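# Assemble printed parts to match the reference card

## Task

Join the printed pieces into the assembly that the instruction card depicts.

## Robot and tools

Robot: two arms, left_arm and right_arm, each carrying an identical five-finger right hand, so axes and hand numbers mean the same on both. The scene frame has its origin at table-top height, midway between the nominal bases, +z up, +x out over the table, and left_arm on the +y side. Calibrated bases: left_arm at (+0.002, +0.504, +0.247) m, right_arm at (+0.025, -0.566, +0.247) m, each turned slightly about z. Fixed cameras and the table use the scene frame. Each arm's hand poses, velocities and targets are in that arm's own base frame, and offsets run along that arm's base axes, rotating about its Hand target position.

Hand point: a spot 0.05 m in front of the palm. Its +z runs along the straight fingers, +y points out of the palm, +x crosses the palm away from the thumb. Straight fingers extend 0.06 to 0.07 m past it. With the thumb turned in front of the palm, the hand can close around something roughly 0.035 to 0.065 m thick, or a handle down to 0.025 m. A bracket at the wrist on the little-finger side, and the wrist itself when the fingers are level, can strike things.

ROW (used by execute_actions and move): 28 numbers, each in [-1, 1], always covering both arms. Order: left dx, dy, dz, rx, ry, rz, then left little, ring, middle, index, thumb_bend, thumb_turn, force_limit, speed; then the same 14 for the right arm. dx..rz are an offset, not a pose: counted from that arm's Hand target as it stood when the action or move began, in its base axes; 1.0 equals 0.6 m or 180 degrees; rx, ry, rz form one rotation vector. Every row of one action counts from that same start, so sending an offset again moves further. All six zeros re-request the current Hand target. Finger and thumb values are absolute targets: +1 open/straight, -1 closed; thumb_turn -1 puts the thumb opposite the fingers, +1 beside the palm. force_limit maps -1..+1 to about 0..10 N at the fingertip (0..15 N for the two thumb motors). speed rises linearly from near zero at -1 to full at +0.48 and stays full above; use -0.94 or lower for a gentle grip. No value means 'unchanged': to keep a hand as is, resend the eight numbers of its last executed row; if it has none yet, send hand_measured plus hand_force_limit and hand_speed. To squeeze harder, raise force_limit and send a target more closed than hand_measured; to loosen, send one more open.

Tools:
- execute_actions(actions, cameras): actions is a list of actions; each action is a table of up to 15 rows, one per 1/30 s step, the last row held if shorter. Images return only when actions is empty or cameras names them (["all"] for all).
- move(target, speed, blend, stop_force, zero, blocking, cameras): target is one row or a list of up to 15 rows, every row an offset from the same starting Hand targets. speed in m/s, 0.002 to 3.2, default 0.25 (turns up to twice that in rad/s); one number or one per target. blend in metres rounds corners in a list; 0 stops at each. stop_force in N, 4 to 120, one value for both arms, ends an arm's path when its wrist sensor feels that much push against the motion; don't rely on it when the hand turns, and omit it when moving away from a contact. zero (only with stop_force) re-zeros the sensor first, default true. blocking=false returns after about 0.5 s while the move runs; not allowed with stop_force. Paths last 0.5 to 10 s and do not avoid obstacles. Its result adds a 'move:' line: done, off_target, moving, held or fault, plus limits such as paced (pose clipped) or held (steps withheld).
- wait(seconds 0 to 10, cameras): holds last commands. stop(cameras): brakes a running move.
- zoom_image(camera, region): camera is cam_high, cam_low, cam_left_wrist or cam_right_wrist; region [x0, y0, x1, y1] in pixels of that camera's newest image (896x504), at most 504 each way.
- show_instructions(): displays the reference card. zero_wrist_force(arm): re-zeros left_arm or right_arm's sensor. finished_scene(scene=1): ends the scene irreversibly.

Reading results: end_effector_position in metres and quat_wxyz in the arm's base frame; 'Hand target' is the last commanded pose after clipping and the base for the next offset. The hand often rests short of it; resend the remaining gap as an offset. Orientation commands are clipped to 32 degrees from the measured orientation each step. hand_measured, hand_stopped_by (moving, target, force, stalled, fault) and hand_load_n list six values in motor order; a grip that slips shows as load near 0. Wrist force and torque are along the hand's own axes, in N and N m. Joint torques include the arm's weight.

Avoid: knocking or dropping parts, releasing a moving part, anything leaving the table (fails the task), fast hits on fixed or heavy objects, pressing past firm contact (arms are stiff), and any contact between the arms, including one hand closing on the other's fingers. Torque limits per joint: 293, 293, 133, 48, 48, 48 N m; about 150 N of outside force also causes a 10 s stop. Motors heat under held load or strain: MOTOR HOT appears at 70 °C and at 85 °C the arm brakes for 30 s or more. Keep paths away from an arm's own base. Finish only once the assembly stays correct on its own.

Each tool is called after "Emit:" as a command line: name --argument value for each argument, lists and objects as JSON in quotes; but a table of rows of numbers goes row by row, as --pt "numbers of a row", without its own name.

Reference images:

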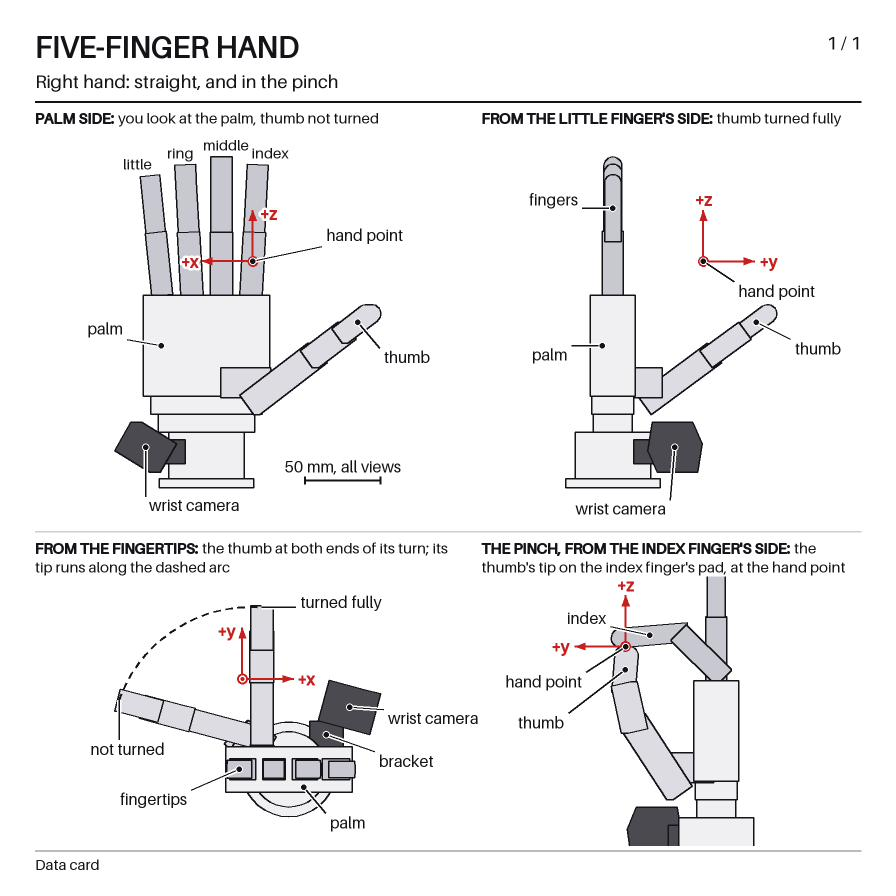

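## Session

Emit:
execute_actions --actions '[]'

Scene clock: 0.00 s.
left_arm: end_effector_position=(+0.8393, +0.4643, -0.0014) hand_measured=(+1.000, +1.000, +1.000, +1.000, +1.000, +1.000) hand_load_n=(+0.0, +0.0, +0.0, +0.0, +0.0, -0.5) hand_stopped_by=(target, target, target, target, target, target) hand_force_limit=0.00 hand_speed=-0.80 end_effector_quat_wxyz=(-0.552, +0.764, -0.128, +0.309) | right_arm: end_effector_position=(+0.7728, +0.0518, +0.0741) hand_measured=(+1.000, +1.000, +1.000, +1.000, +1.000, +1.000) hand_load_n=(+0.0, +0.0, +0.0, +0.0, +0.0, +0.0) hand_stopped_by=(target, target, target, target, target, target) hand_force_limit=0.00 hand_speed=-0.80 end_effector_quat_wxyz=(-0.207, -0.398, +0.826, -0.342)
Joint positions: left_arm=[0.129 -0.909 1.765 -0.581 0.825 -3.674] | right_arm=[0.036 -0.718 1.275 1.155 2.384 -2.372]
Joint velocities: within noise
Joint torques (N m): no reading
Wrist force (N): no reading
Wrist torque (N m): no reading
Wrist force, peak (N): no reading
Hand target: left_arm +0.8393, +0.4643, -0.0014; -0.552, +0.764, -0.128, +0.309 | right_arm +0.7728, +0.0518, +0.0741; -0.207, -0.398, +0.826, -0.342

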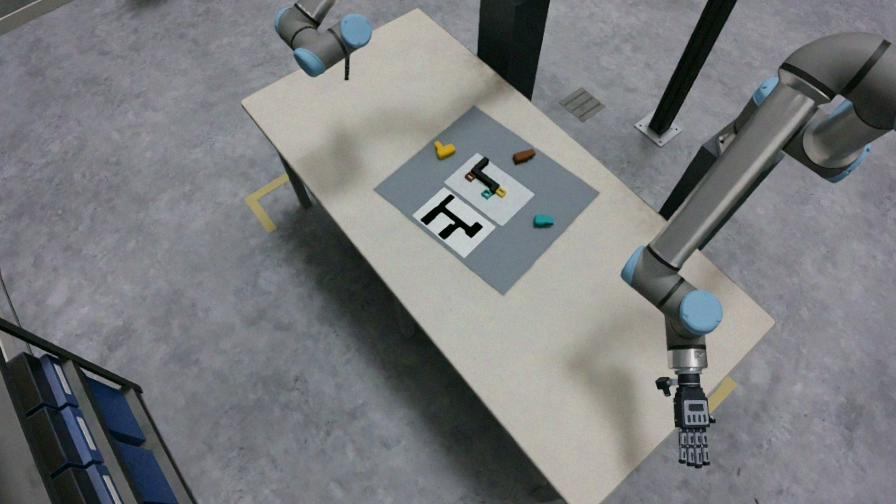

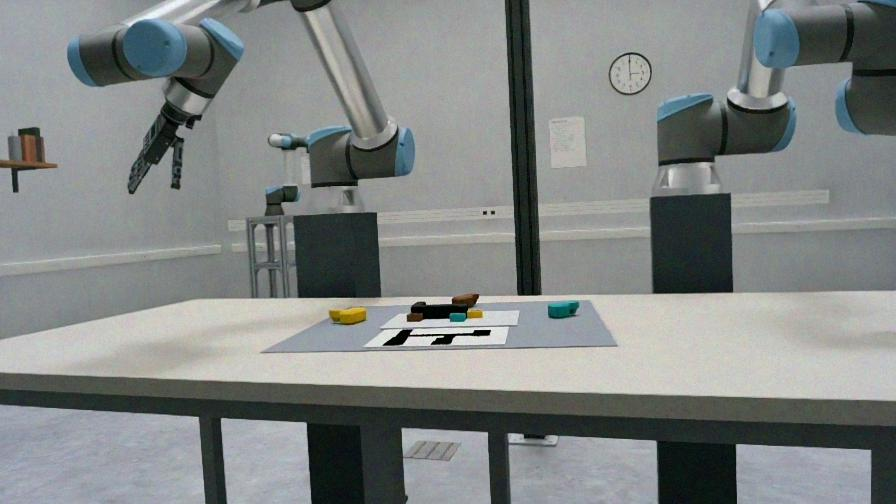

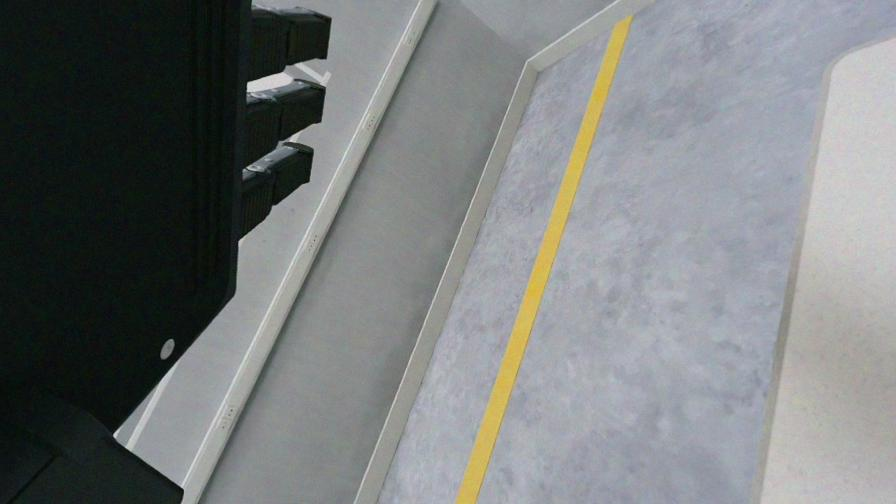

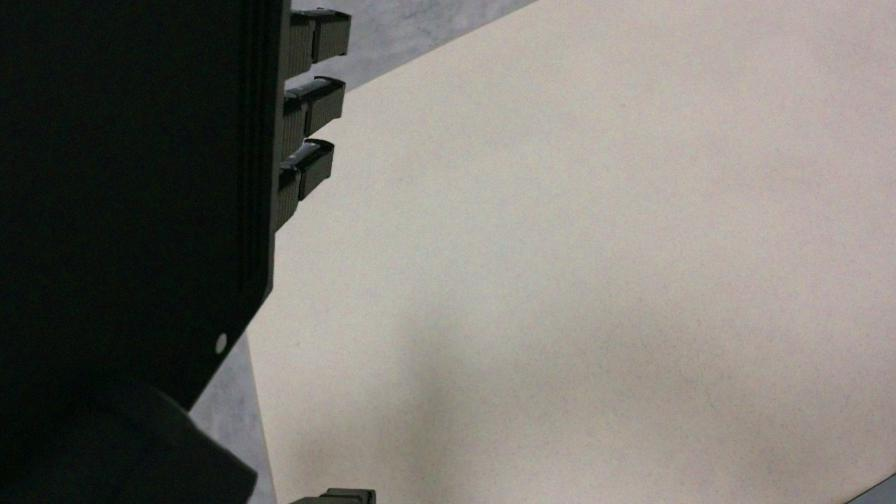

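Emit:
zoom_image --camera "cam_high" --region '[360, 100, 610, 300]'

Emit:
zoom_image --camera "cam_low" --region '[300, 270, 630, 370]'

Emit:
zoom_image --camera "cam_high" --region '[410, 140, 530, 260]'

Scaled by 2.016.

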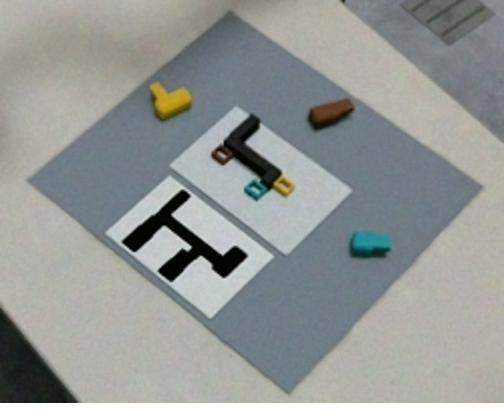

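Scaled by 1.527.

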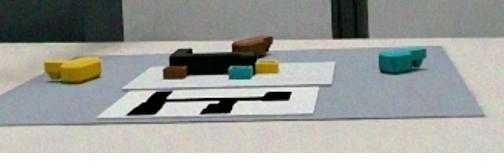

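Scaled by 4.200.

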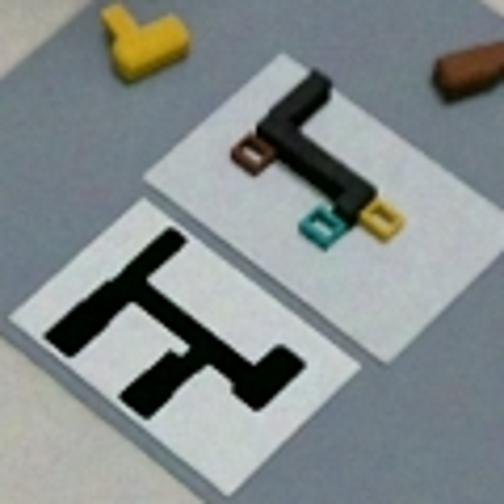

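Emit:
move --target '[0,0,0,0,0,0,1,1,1,1,1,1,0,-0.8,-0.6,0.63,0.18,0.233,-0.097,0.526,1,1,1,1,1,1,0,-0.8]' --speed 0.4 --cameras '["all"]'

Scene clock: 4.17 s.
left_arm: end_effector_position=(+0.8393, +0.4643, -0.0014) hand_measured=(+1.000, +1.000, +1.000, +1.000, +1.000, +1.000) hand_load_n=(+0.0, +0.0, +0.0, +0.0, +0.0, +0.0) hand_stopped_by=(target, target, target, target, target, target) hand_force_limit=0.00 hand_speed=-0.80 end_effector_quat_wxyz=(-0.552, +0.764, -0.128, +0.309) | right_arm: end_effector_position=(+0.4129, +0.4297, +0.1820) hand_measured=(+1.000, +1.000, +1.000, +1.000, +1.000, +1.000) hand_load_n=(+0.0, +0.0, +0.0, +0.0, +0.0, -0.5) hand_stopped_by=(target, target, target, target, target, target) hand_force_limit=0.00 hand_speed=-0.80 end_effector_quat_wxyz=(-0.353, +0.853, -0.354, +0.147)
Joint positions: left_arm=[0.129 -0.909 1.765 -0.581 0.825 -3.674] | right_arm=[0.347 -1.544 2.095 0.284 1.268 -3.462]
Joint torques (N m): left_arm=[0.77 -86.4 -26.18 -1.03 -0.55 -0.68] | right_arm=[17.55 -49.29 -23.33 -0.11 -2.59 -3.55]
Wrist force (N): left_arm=[0.1 0.0 0.2] | right_arm=[0.7 -0.1 0.0]
Wrist torque (N m): left_arm=[-0.01 -0.01 0.01] | right_arm=[0.07 -0.29 0.23]
Wrist force, peak (N): left_arm=[0.2 0.3 0.7] | right_arm=[-0.3 -1.0 0.4]
Hand target: left_arm +0.8393, +0.4643, -0.0014; -0.552, +0.764, -0.128, +0.309 | right_arm +0.4128, +0.4298, +0.1821; -0.353, +0.853, -0.354, +0.147
Off the commanded pose: left_arm 0.000 m, 0 deg | right_arm 0.000 m, 0 deg.
move: done

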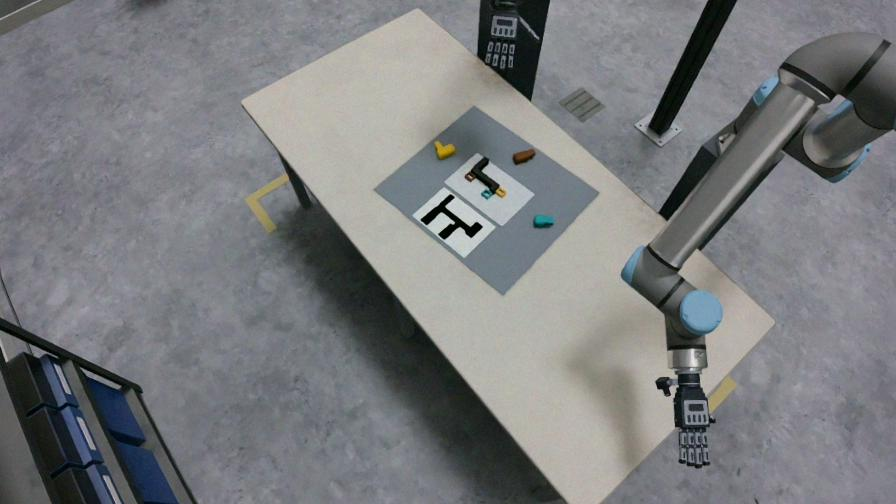

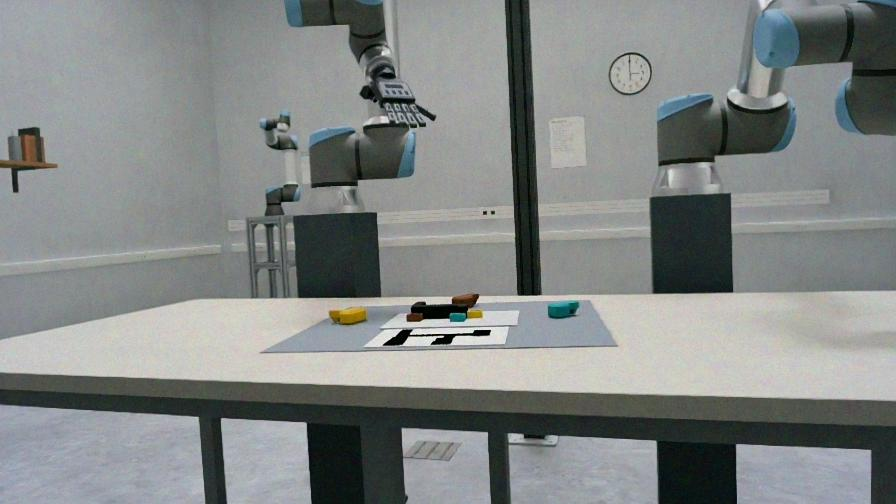

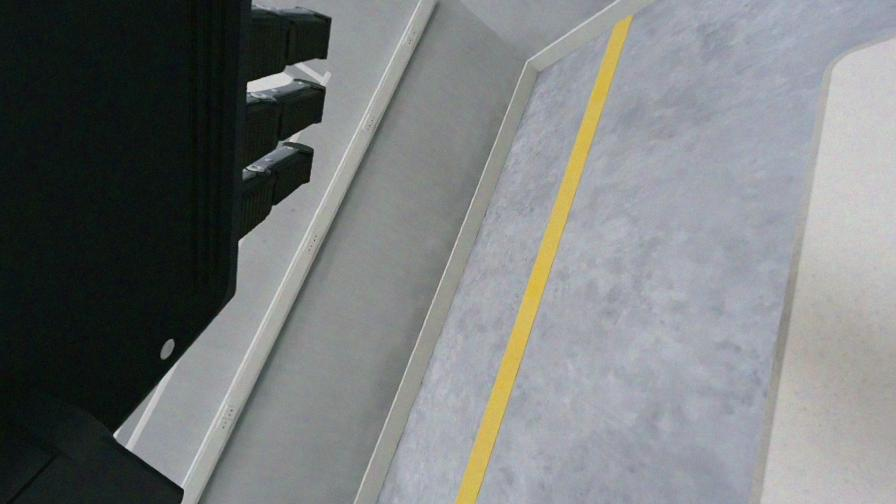

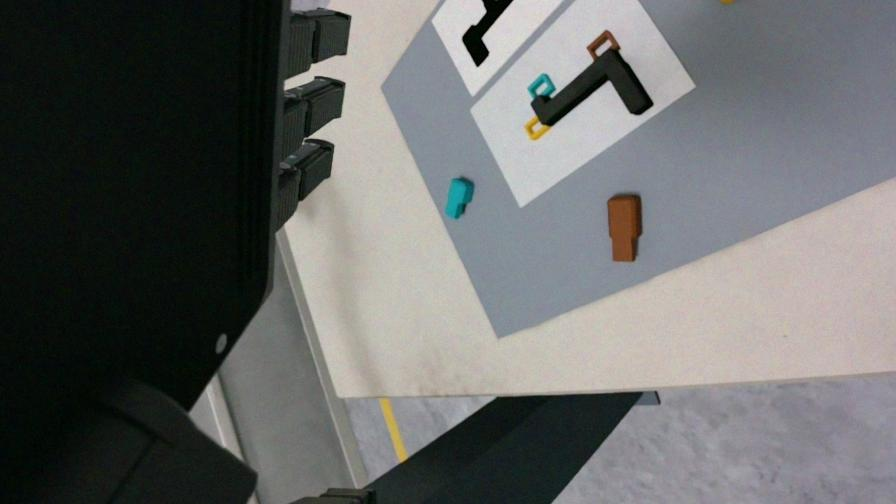

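Emit:
move --target '[0,0,0,0,0,0,1,1,1,1,1,1,0,-0.8,0.1667,-0.1667,-0.1,0,0,0,1,1,1,1,1,1,0,-0.8]' --speed 0.4 --cameras '["cam_right_wrist","cam_high"]'

Emit:
zoom_image --camera "cam_right_wrist" --region '[440, 100, 700, 300]'

Scene clock: 6.00 s.
left_arm: end_effector_position=(+0.8393, +0.4643, -0.0014) hand_measured=(+1.000, +1.000, +1.000, +1.000, +1.000, +1.000) hand_load_n=(+0.0, +0.0, +0.0, +0.0, +0.0, -0.5) hand_stopped_by=(target, target, target, target, target, target) hand_force_limit=0.00 hand_speed=-0.80 end_effector_quat_wxyz=(-0.552, +0.764, -0.128, +0.309) | right_arm: end_effector_position=(+0.5126, +0.3300, +0.1222) hand_measured=(+1.000, +1.000, +1.000, +1.000, +1.000, +1.000) hand_load_n=(+0.0, +0.0, +0.0, +0.0, +0.0, +0.0) hand_stopped_by=(target, target, target, target, target, target) hand_force_limit=0.00 hand_speed=-0.80 end_effector_quat_wxyz=(-0.353, +0.853, -0.354, +0.147) end_effector_velocity=(+0.001, -0.001, -0.002) end_effector_angular_velocity=(+0.000, +0.003, +0.002)
Joint positions: left_arm=[0.129 -0.909 1.765 -0.581 0.825 -3.674] | right_arm=[0.07 -1.414 2.096 0.242 1.09 -3.692]
Joint velocities: left_arm=[within noise] | right_arm=[-0.004 0.004 0 0 -0.003 -0.005]
Joint torques (N m): left_arm=[1.26 -85.72 -26.44 -0.91 -0.79 -0.74] | right_arm=[-22.34 -29.97 -36.47 0.79 -2.79 -3.43]
Wrist force (N): left_arm=[0.1 -0.1 0.3] | right_arm=[0.8 0.0 0.2]
Wrist torque (N m): left_arm=[-0.02 -0.02 0.01] | right_arm=[0.09 -0.30 0.21]
Wrist force, peak (N): left_arm=[-0.3 -0.1 0.5] | right_arm=[2.5 0.7 0.2]
Hand target: left_arm +0.8393, +0.4643, -0.0014; -0.552, +0.764, -0.128, +0.309 | right_arm +0.5128, +0.3298, +0.1221; -0.353, +0.853, -0.354, +0.147
Off the commanded pose: left_arm 0.000 m, 0 deg | right_arm 0.000 m, 0 deg.
move: done
Images, in order (width x height): cam_high 896x504, cam_right_wrist 896x504.

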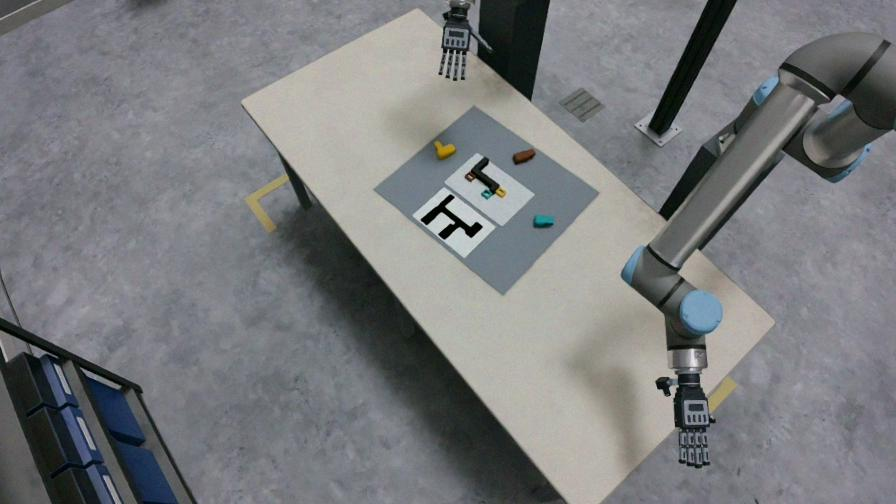

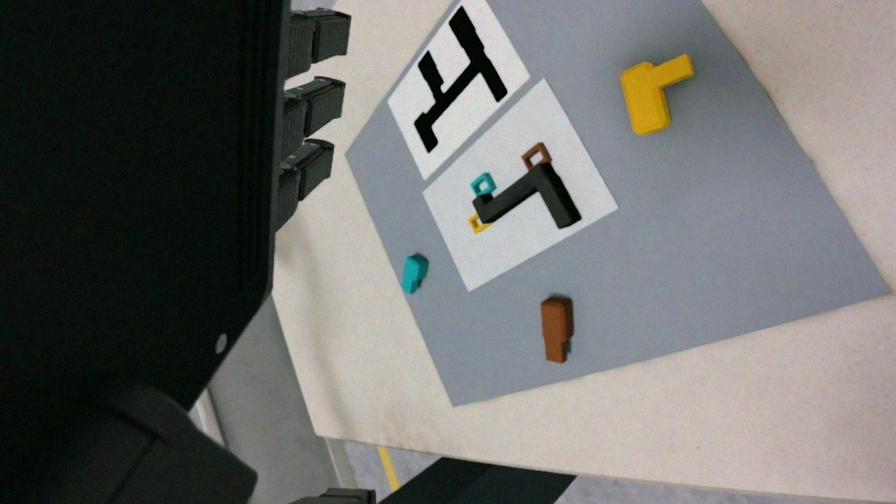

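Scaled by 1.938.

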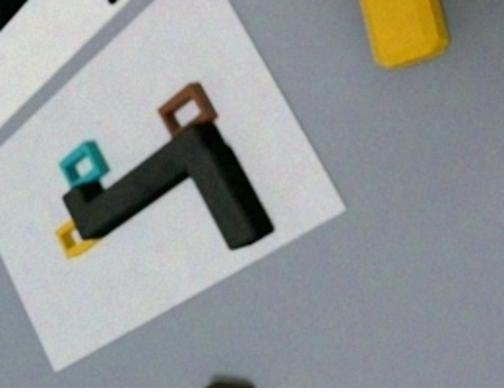

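Emit:
move --pt "0 0 0 0 0 0 1 1 1 1 1 1 0 -0.8 -0.2 0.1 -0.37 0 0 0 1 1 1 1 1 1 0 -0.8" --speed 0.3 --cameras '["cam_right_wrist"]'

Emit:
zoom_image --camera "cam_right_wrist" --region '[350, 100, 650, 350]'

Emit:
move --pt "0 0 0 0 0 0 1 1 1 1 1 1 0 -0.8 0.33 -0.1 0 0 0 0 1 1 1 1 1 1 0 -0.8" --speed 0.3 --cameras '["cam_right_wrist"]'

Emit:
zoom_image --camera "cam_right_wrist" --region '[350, 100, 750, 400]'

Scene clock: 9.30 s.
left_arm: end_effector_position=(+0.8393, +0.4643, -0.0014) hand_measured=(+1.000, +1.000, +1.000, +1.000, +1.000, +1.000) hand_load_n=(+0.0, +0.0, +0.0, +0.0, +0.0, +0.0) hand_stopped_by=(target, target, target, target, target, target) hand_force_limit=0.00 hand_speed=-0.80 end_effector_quat_wxyz=(-0.552, +0.764, -0.128, +0.309) | right_arm: end_effector_position=(+0.3928, +0.3897, -0.0998) hand_measured=(+1.000, +1.000, +1.000, +1.000, +1.000, +1.000) hand_load_n=(+0.0, +0.0, +0.0, +0.0, +0.0, +0.0) hand_stopped_by=(target, target, target, target, target, target) hand_force_limit=0.00 hand_speed=-0.80 end_effector_quat_wxyz=(-0.353, +0.853, -0.354, +0.147)
Joint positions: left_arm=[0.129 -0.909 1.765 -0.581 0.825 -3.674] | right_arm=[0.265 -1.155 2.345 -0.335 1.213 -3.527]
Joint torques (N m): left_arm=[3.37 -85.32 -26.27 -0.86 -0.67 -0.79] | right_arm=[20.26 -30.87 -3.83 -0.06 1.4 3.87]
Wrist force (N): left_arm=[0.3 0.4 0.5] | right_arm=[0.5 0.0 -0.3]
Wrist torque (N m): left_arm=[0.04 -0.06 0.04] | right_arm=[0.08 -0.23 -0.01]
Wrist force, peak (N): left_arm=[0.3 0.4 0.5] | right_arm=[1.7 -0.8 -0.9]
Hand target: left_arm +0.8393, +0.4643, -0.0014; -0.552, +0.764, -0.128, +0.309 | right_arm +0.3928, +0.3898, -0.0999; -0.353, +0.853, -0.354, +0.147
Off the commanded pose: left_arm 0.000 m, 0 deg | right_arm 0.000 m, 0 deg.
move: done
Images, in order (width x height): cam_right_wrist 896x504.

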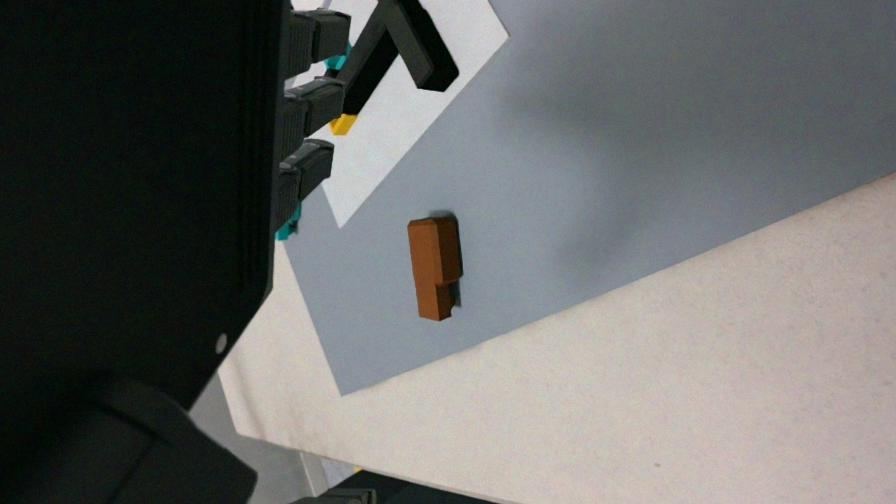

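Scaled by 1.680.

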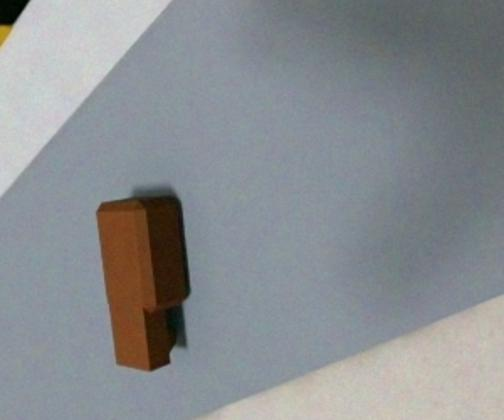

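Scene clock: 10.80 s.
left_arm: end_effector_position=(+0.8393, +0.4643, -0.0014) hand_measured=(+1.000, +1.000, +1.000, +1.000, +1.000, +1.000) hand_load_n=(+0.0, +0.0, +0.0, +0.0, +0.0, +0.0) hand_stopped_by=(target, target, target, target, target, target) hand_force_limit=0.00 hand_speed=-0.80 end_effector_quat_wxyz=(-0.552, +0.764, -0.128, +0.309) | right_arm: end_effector_position=(+0.5906, +0.3298, -0.0999) hand_measured=(+1.000, +1.000, +1.000, +1.000, +1.000, +1.000) hand_load_n=(+0.0, +0.0, +0.0, +0.0, +0.0, +0.0) hand_stopped_by=(target, target, target, target, target, target) hand_force_limit=0.00 hand_speed=-0.80 end_effector_quat_wxyz=(-0.353, +0.853, -0.354, +0.147)
Joint positions: left_arm=[0.129 -0.909 1.765 -0.581 0.825 -3.674] | right_arm=[0.06 -1.004 2.049 -0.117 1.083 -3.702]
Joint torques (N m): left_arm=[0 -84.58 -26.26 -0.72 -0.72 -0.64] | right_arm=[-24.88 -48.21 -23.46 3.54 -2.91 -3.64]
Wrist force (N): left_arm=[-0.2 0.1 0.4] | right_arm=[0.4 0.2 -0.1]
Wrist torque (N m): left_arm=[0.00 0.02 -0.01] | right_arm=[0.12 -0.24 0.19]
Wrist force, peak (N): left_arm=[0.1 0.3 0.5] | right_arm=[1.9 -0.3 0.4]
Hand target: left_arm +0.8393, +0.4643, -0.0014; -0.552, +0.764, -0.128, +0.309 | right_arm +0.5908, +0.3298, -0.0999; -0.353, +0.853, -0.354, +0.147
Off the commanded pose: left_arm 0.000 m, 0 deg | right_arm 0.000 m, 0 deg.
move: done
Images, in order (width x height): cam_right_wrist 896x504.

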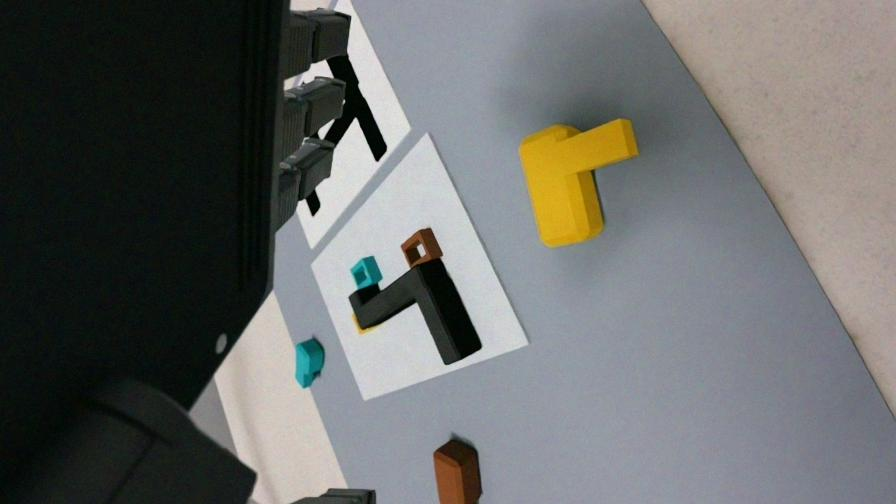

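Scaled by 1.260.

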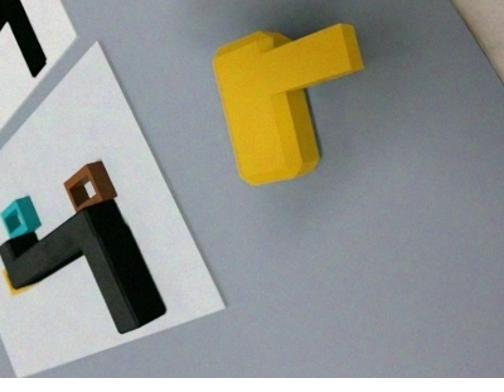

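Emit:
move --target '[0,0,0,0,0,0,1,1,1,1,1,1,0,-0.8,-0.338,0.347,-0.045,0.0241,-0.0143,0.1594,-1,-1,0.3,0.3,0.7,-1,0,0]' --speed 0.3 --cameras '["cam_right_wrist","cam_low"]'

Emit:
zoom_image --camera "cam_right_wrist" --region '[300, 150, 600, 400]'

Scene clock: 15.17 s.
left_arm: end_effector_position=(+0.8393, +0.4643, -0.0014) hand_measured=(+1.000, +1.000, +1.000, +1.000, +1.000, +1.000) hand_load_n=(+0.0, +0.0, -0.5, +0.0, +0.0, +0.0) hand_stopped_by=(target, target, target, target, target, target) hand_force_limit=0.00 hand_speed=-0.80 end_effector_quat_wxyz=(-0.552, +0.764, -0.128, +0.309) | right_arm: end_effector_position=(+0.3881, +0.5378, -0.1269) hand_measured=(-1.000, -1.000, +0.300, +0.300, +0.700, -1.000) hand_load_n=(+0.0, +0.5, +0.0, +0.0, +0.0, +0.0) hand_stopped_by=(target, target, target, target, target, target) hand_force_limit=0.00 hand_speed=0.00 end_effector_quat_wxyz=(-0.418, +0.897, -0.129, +0.061)
Joint positions: left_arm=[0.129 -0.909 1.765 -0.581 0.825 -3.674] | right_arm=[0.445 -0.966 2.105 -0.241 0.965 -3.764]
Joint torques (N m): left_arm=[0.95 -84.7 -25.99 -0.82 -0.93 -0.46] | right_arm=[19.47 -47.69 -20.58 -0.04 1.06 3.87]
Wrist force (N): left_arm=[0.0 0.2 0.0] | right_arm=[0.7 0.4 0.2]
Wrist torque (N m): left_arm=[0.05 0.01 0.01] | right_arm=[0.18 -0.30 0.03]
Wrist force, peak (N): left_arm=[0.3 -0.1 0.6] | right_arm=[2.1 0.1 -0.1]
Hand target: left_arm +0.8393, +0.4643, -0.0014; -0.552, +0.764, -0.128, +0.309 | right_arm +0.3880, +0.5380, -0.1269; -0.418, +0.897, -0.129, +0.061
Off the commanded pose: left_arm 0.000 m, 0 deg | right_arm 0.000 m, 0 deg.
move: done
Images, in order (width x height): cam_low 896x504, cam_right_wrist 896x504.

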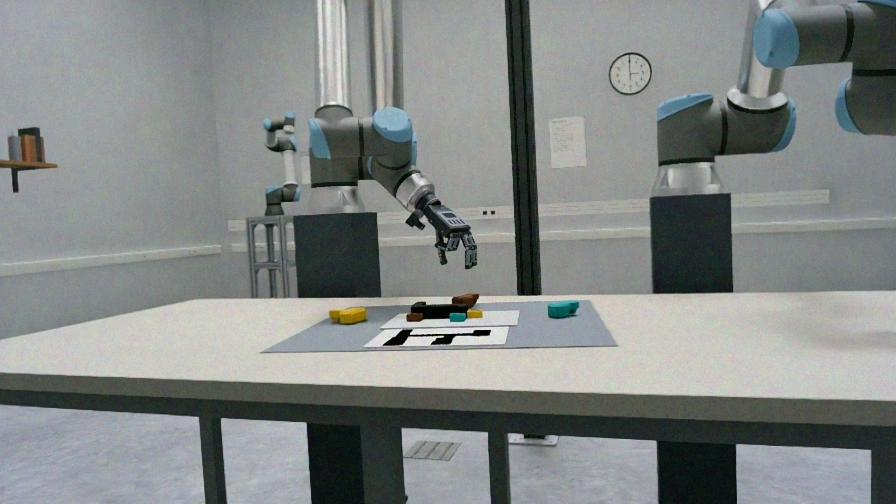

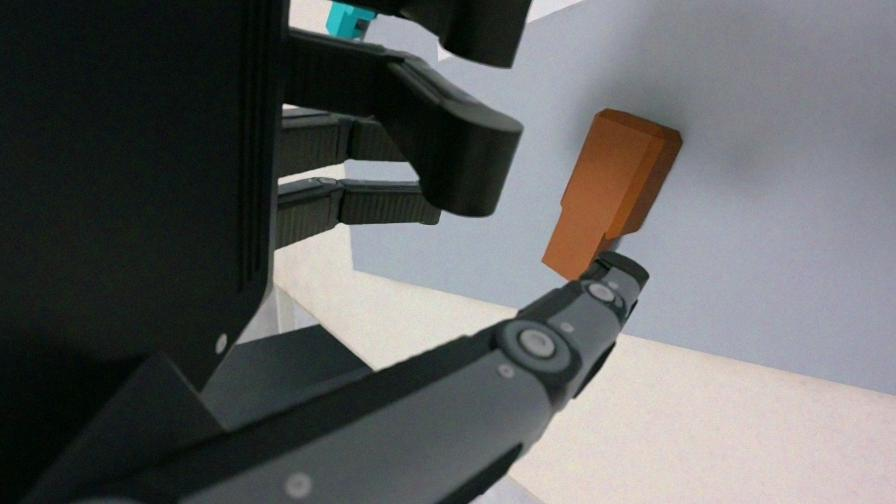

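Scaled by 1.680.

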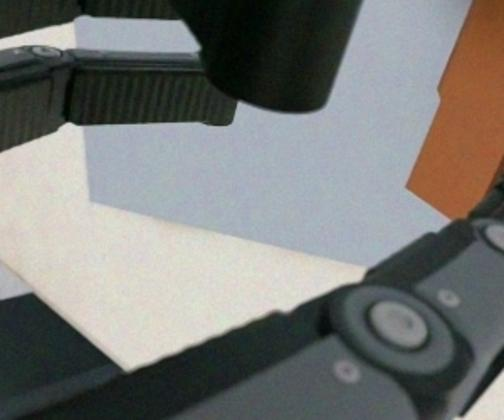

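Emit:
move --target '[0,0,0,0,0,0,1,1,1,1,1,1,0,-0.8,0.028,0.0005,-0.105,0,0,0.0194,-1,-1,0.3,0.3,0.7,-1,0,0]' --speed 0.2 --cameras '["cam_right_wrist","cam_low"]'

Emit:
zoom_image --camera "cam_low" --region '[390, 210, 570, 340]'

Scene clock: 17.07 s.
left_arm: end_effector_position=(+0.8393, +0.4643, -0.0014) hand_measured=(+1.000, +1.000, +1.000, +1.000, +1.000, +1.000) hand_load_n=(+0.0, +0.0, +0.0, +0.0, +0.0, +0.0) hand_stopped_by=(target, target, target, target, target, target) hand_force_limit=0.00 hand_speed=-0.80 end_effector_quat_wxyz=(-0.552, +0.764, -0.128, +0.309) | right_arm: end_effector_position=(+0.4047, +0.5383, -0.1898) hand_measured=(-1.000, -1.000, +0.300, +0.300, +0.700, -1.000) hand_load_n=(+0.5, +0.0, +0.0, +0.0, +0.0, +0.0) hand_stopped_by=(target, target, target, target, target, target) hand_force_limit=0.00 hand_speed=0.00 end_effector_quat_wxyz=(-0.420, +0.901, -0.101, +0.048)
Joint positions: left_arm=[0.129 -0.909 1.765 -0.581 0.825 -3.674] | right_arm=[0.422 -0.832 2.048 -0.268 0.914 -3.847]
Joint torques (N m): left_arm=[2.41 -85.83 -26 -0.97 -0.83 -0.86] | right_arm=[-23.46 -57.5 -16.17 0.03 -3.42 -3.83]
Wrist force (N): left_arm=[-0.1 0.3 0.1] | right_arm=[0.8 0.4 0.3]
Wrist torque (N m): left_arm=[0.04 0.01 0.01] | right_arm=[0.18 -0.31 0.22]
Wrist force, peak (N): left_arm=[0.3 0.3 0.4] | right_arm=[1.0 0.6 0.6]
Hand target: left_arm +0.8393, +0.4643, -0.0014; -0.552, +0.764, -0.128, +0.309 | right_arm +0.4048, +0.5383, -0.1899; -0.420, +0.901, -0.101, +0.048
Off the commanded pose: left_arm 0.000 m, 0 deg | right_arm 0.000 m, 0 deg.
move: done
Images, in order (width x height): cam_low 896x504, cam_right_wrist 896x504.

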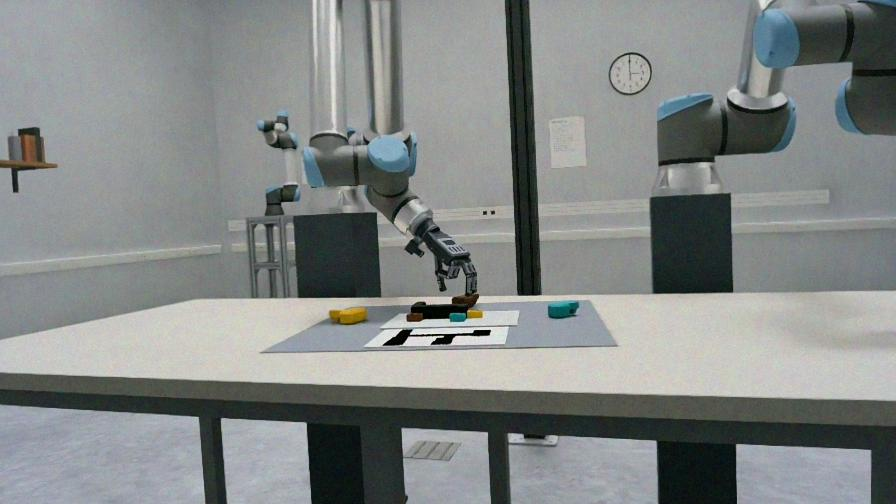

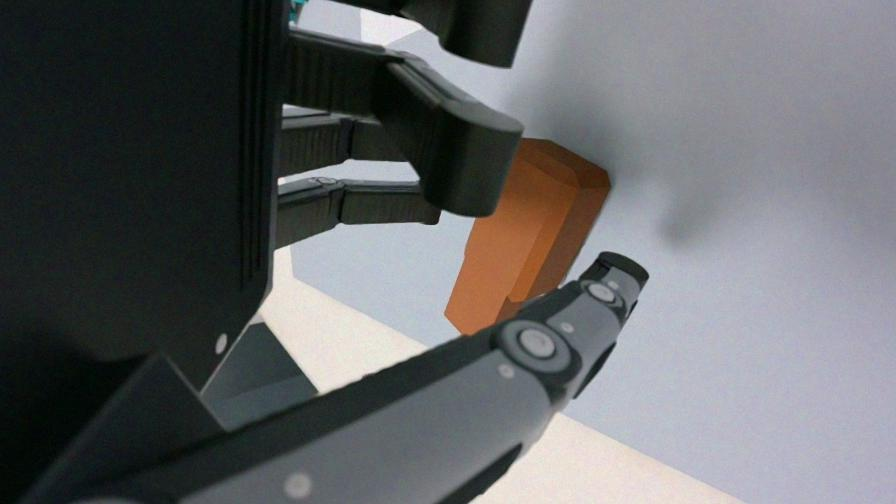

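Scaled by 2.800.

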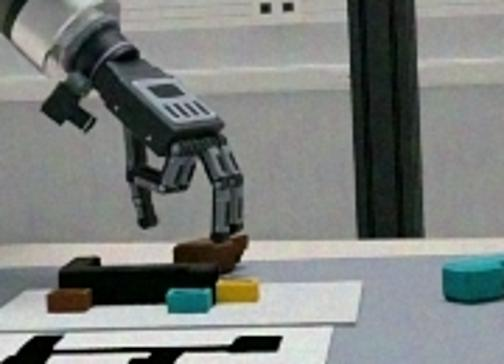

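Emit:
move --target '[0,0,0,0,0,0,1,1,1,1,1,1,0,-0.8,0,0,-0.042,0,0,0,-1,-1,0.3,0.3,0.7,-1,0,0]' --speed 0.05 --stop_force 5 --cameras '["cam_right_wrist","cam_low"]'

Emit:
zoom_image --camera "cam_low" --region '[390, 210, 570, 340]'

Scene clock: 19.27 s.
left_arm: end_effector_position=(+0.8393, +0.4643, -0.0014) hand_measured=(+1.000, +1.000, +1.000, +1.000, +1.000, +1.000) hand_load_n=(+0.0, -0.5, +0.0, +0.0, +0.0, +0.0) hand_stopped_by=(target, target, target, target, target, target) hand_force_limit=0.00 hand_speed=-0.80 end_effector_quat_wxyz=(-0.552, +0.764, -0.128, +0.309) | right_arm: end_effector_position=(+0.4048, +0.5383, -0.2151) hand_measured=(-1.000, -1.000, +0.300, +0.300, +0.700, -1.000) hand_load_n=(+0.0, +0.0, +0.0, +0.0, +0.0, +0.0) hand_stopped_by=(target, target, target, target, target, target) hand_force_limit=0.00 hand_speed=0.00 end_effector_quat_wxyz=(-0.420, +0.901, -0.101, +0.048)
Joint positions: left_arm=[0.129 -0.909 1.765 -0.581 0.825 -3.674] | right_arm=[0.422 -0.789 2.04 -0.304 0.914 -3.847]
Joint torques (N m): left_arm=[1.98 -86.11 -26.43 -0.79 -0.9 -0.75] | right_arm=[1.85 -53.47 -16.18 0.46 -1.16 2.9]
Wrist force (N): left_arm=[0.1 -0.3 0.7] | right_arm=[0.7 0.3 0.3]
Wrist torque (N m): left_arm=[-0.07 -0.03 0.00] | right_arm=[0.16 -0.31 0.21]
Wrist force, peak (N): left_arm=[0.1 -0.3 0.7] | right_arm=[0.9 0.4 0.3]
Hand target: left_arm +0.8393, +0.4643, -0.0014; -0.552, +0.764, -0.128, +0.309 | right_arm +0.4048, +0.5383, -0.2151; -0.420, +0.901, -0.101, +0.048
Off the commanded pose: left_arm 0.000 m, 0 deg | right_arm 0.000 m, 0 deg.
move: done
Images, in order (width x height): cam_low 896x504, cam_right_wrist 896x504.

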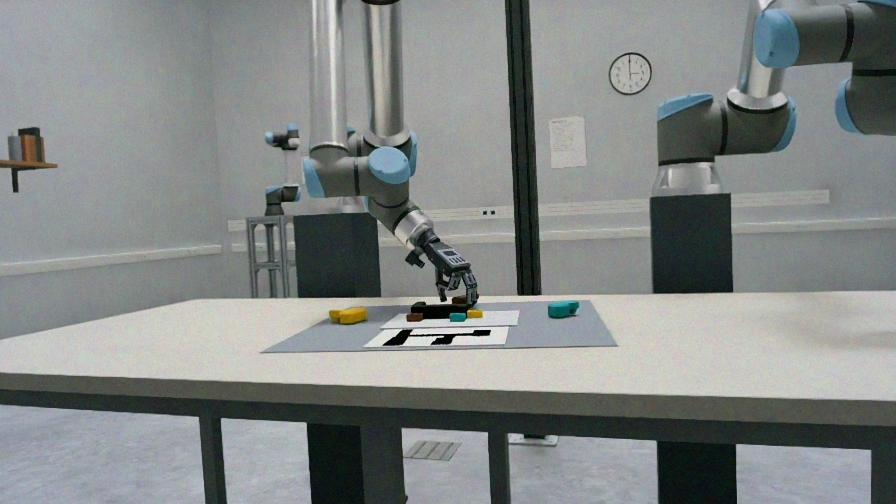

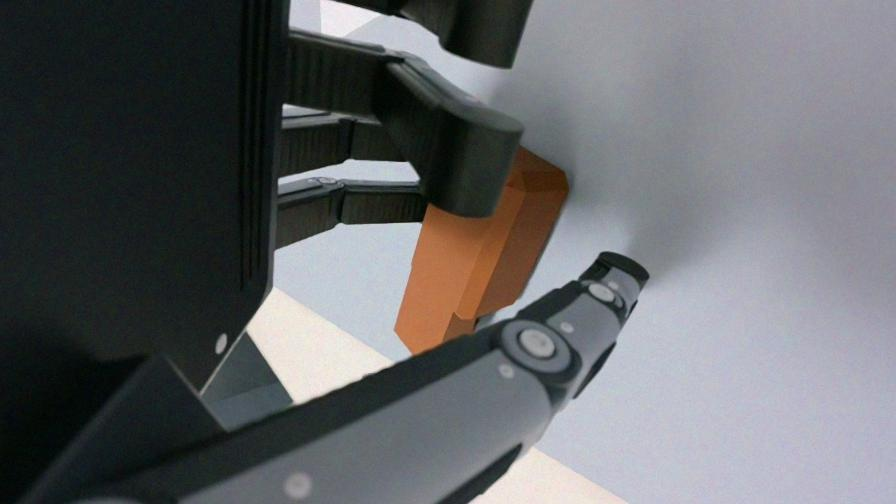

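Scaled by 2.800.

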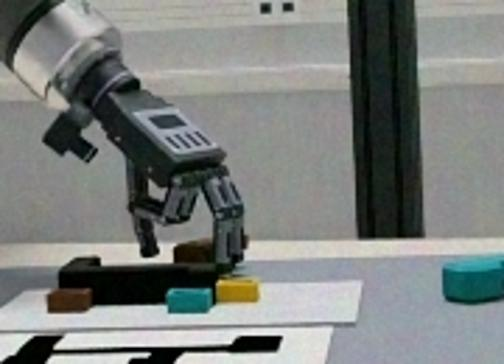

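Emit:
move --pt "0 0 0 0 0 0 1 1 1 1 1 1 0 -0.8 0.002 0.009 0 0 0 0 -1 -1 0.3 0.3 0.7 -1 -0.4 -0.6" --pt "0 0 0 0 0 0 1 1 1 1 1 1 0 -0.8 0.002 0.009 0 0 0 0 -1 -1 -0.4 -0.4 -0.1 -1 -0.4 -0.75" --speed 0.05 --cameras '["cam_right_wrist","cam_low"]'

Emit:
zoom_image --camera "cam_low" --region '[390, 210, 570, 340]'

Scene clock: 21.03 s.
left_arm: end_effector_position=(+0.8393, +0.4643, -0.0014) hand_measured=(+1.000, +1.000, +1.000, +1.000, +1.000, +1.000) hand_load_n=(+0.0, +0.0, +0.0, +0.0, +0.0, +0.0) hand_stopped_by=(target, target, target, target, target, target) hand_force_limit=0.00 hand_speed=-0.80 end_effector_quat_wxyz=(-0.552, +0.764, -0.128, +0.309) | right_arm: end_effector_position=(+0.4060, +0.5437, -0.2151) hand_measured=(-1.000, -1.000, +0.004, +0.002, +0.554, -1.000) hand_load_n=(+0.0, +0.0, +10.0, +5.0, +11.0, -3.0) hand_stopped_by=(target, target, force, force, force, target) hand_force_limit=-0.40 hand_speed=-0.75 end_effector_quat_wxyz=(-0.420, +0.901, -0.101, +0.048)
Joint positions: left_arm=[0.129 -0.909 1.765 -0.581 0.825 -3.674] | right_arm=[0.431 -0.787 2.031 -0.302 0.919 -3.838]
Joint torques (N m): left_arm=[1.51 -86.89 -26.06 -0.96 -1.09 -0.63] | right_arm=[16.29 -52.66 -17.56 4.15 1.67 3.82]
Wrist force (N): left_arm=[-0.1 -0.2 0.1] | right_arm=[0.4 0.5 0.1]
Wrist torque (N m): left_arm=[-0.02 0.02 -0.01] | right_arm=[0.19 -0.26 0.00]
Wrist force, peak (N): left_arm=[0.2 0.4 0.5] | right_arm=[0.9 0.4 0.1]
Hand target: left_arm +0.8393, +0.4643, -0.0014; -0.552, +0.764, -0.128, +0.309 | right_arm +0.4060, +0.5437, -0.2151; -0.420, +0.901, -0.101, +0.048
Off the commanded pose: left_arm 0.000 m, 0 deg | right_arm 0.000 m, 0 deg.
move: done
Images, in order (width x height): cam_low 896x504, cam_right_wrist 896x504.

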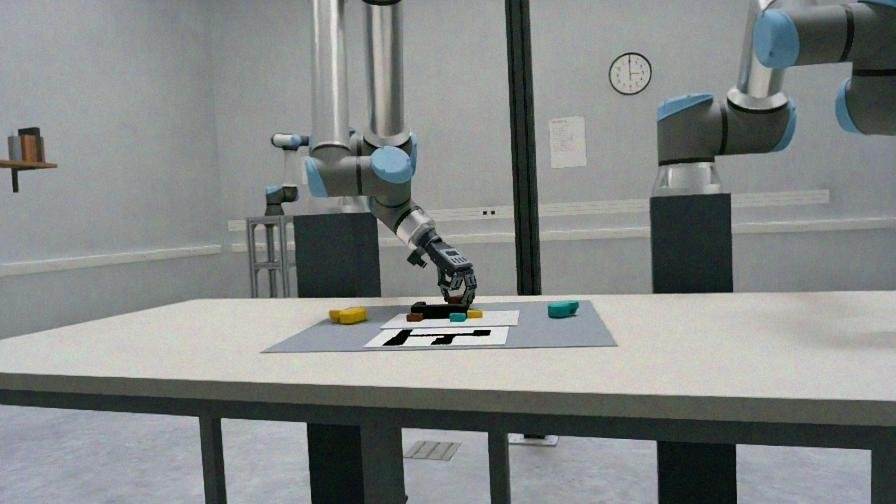

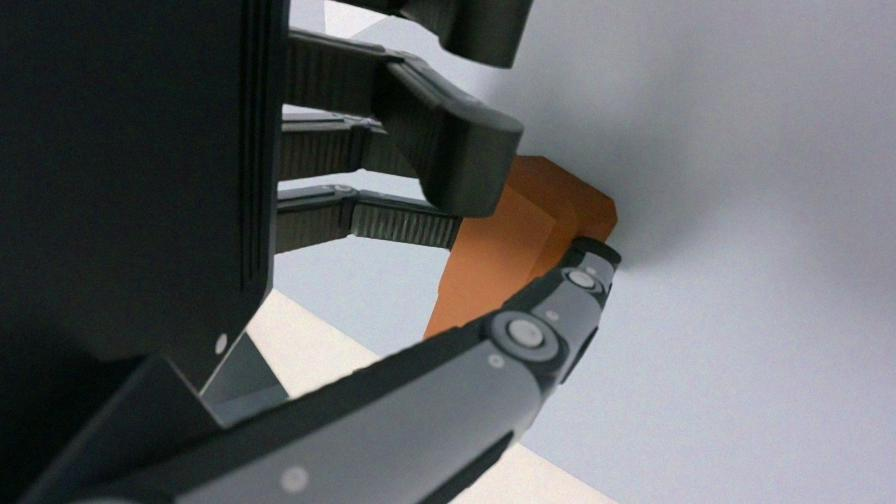

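Scaled by 2.800.

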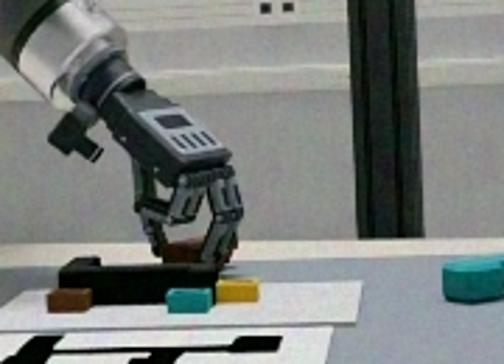

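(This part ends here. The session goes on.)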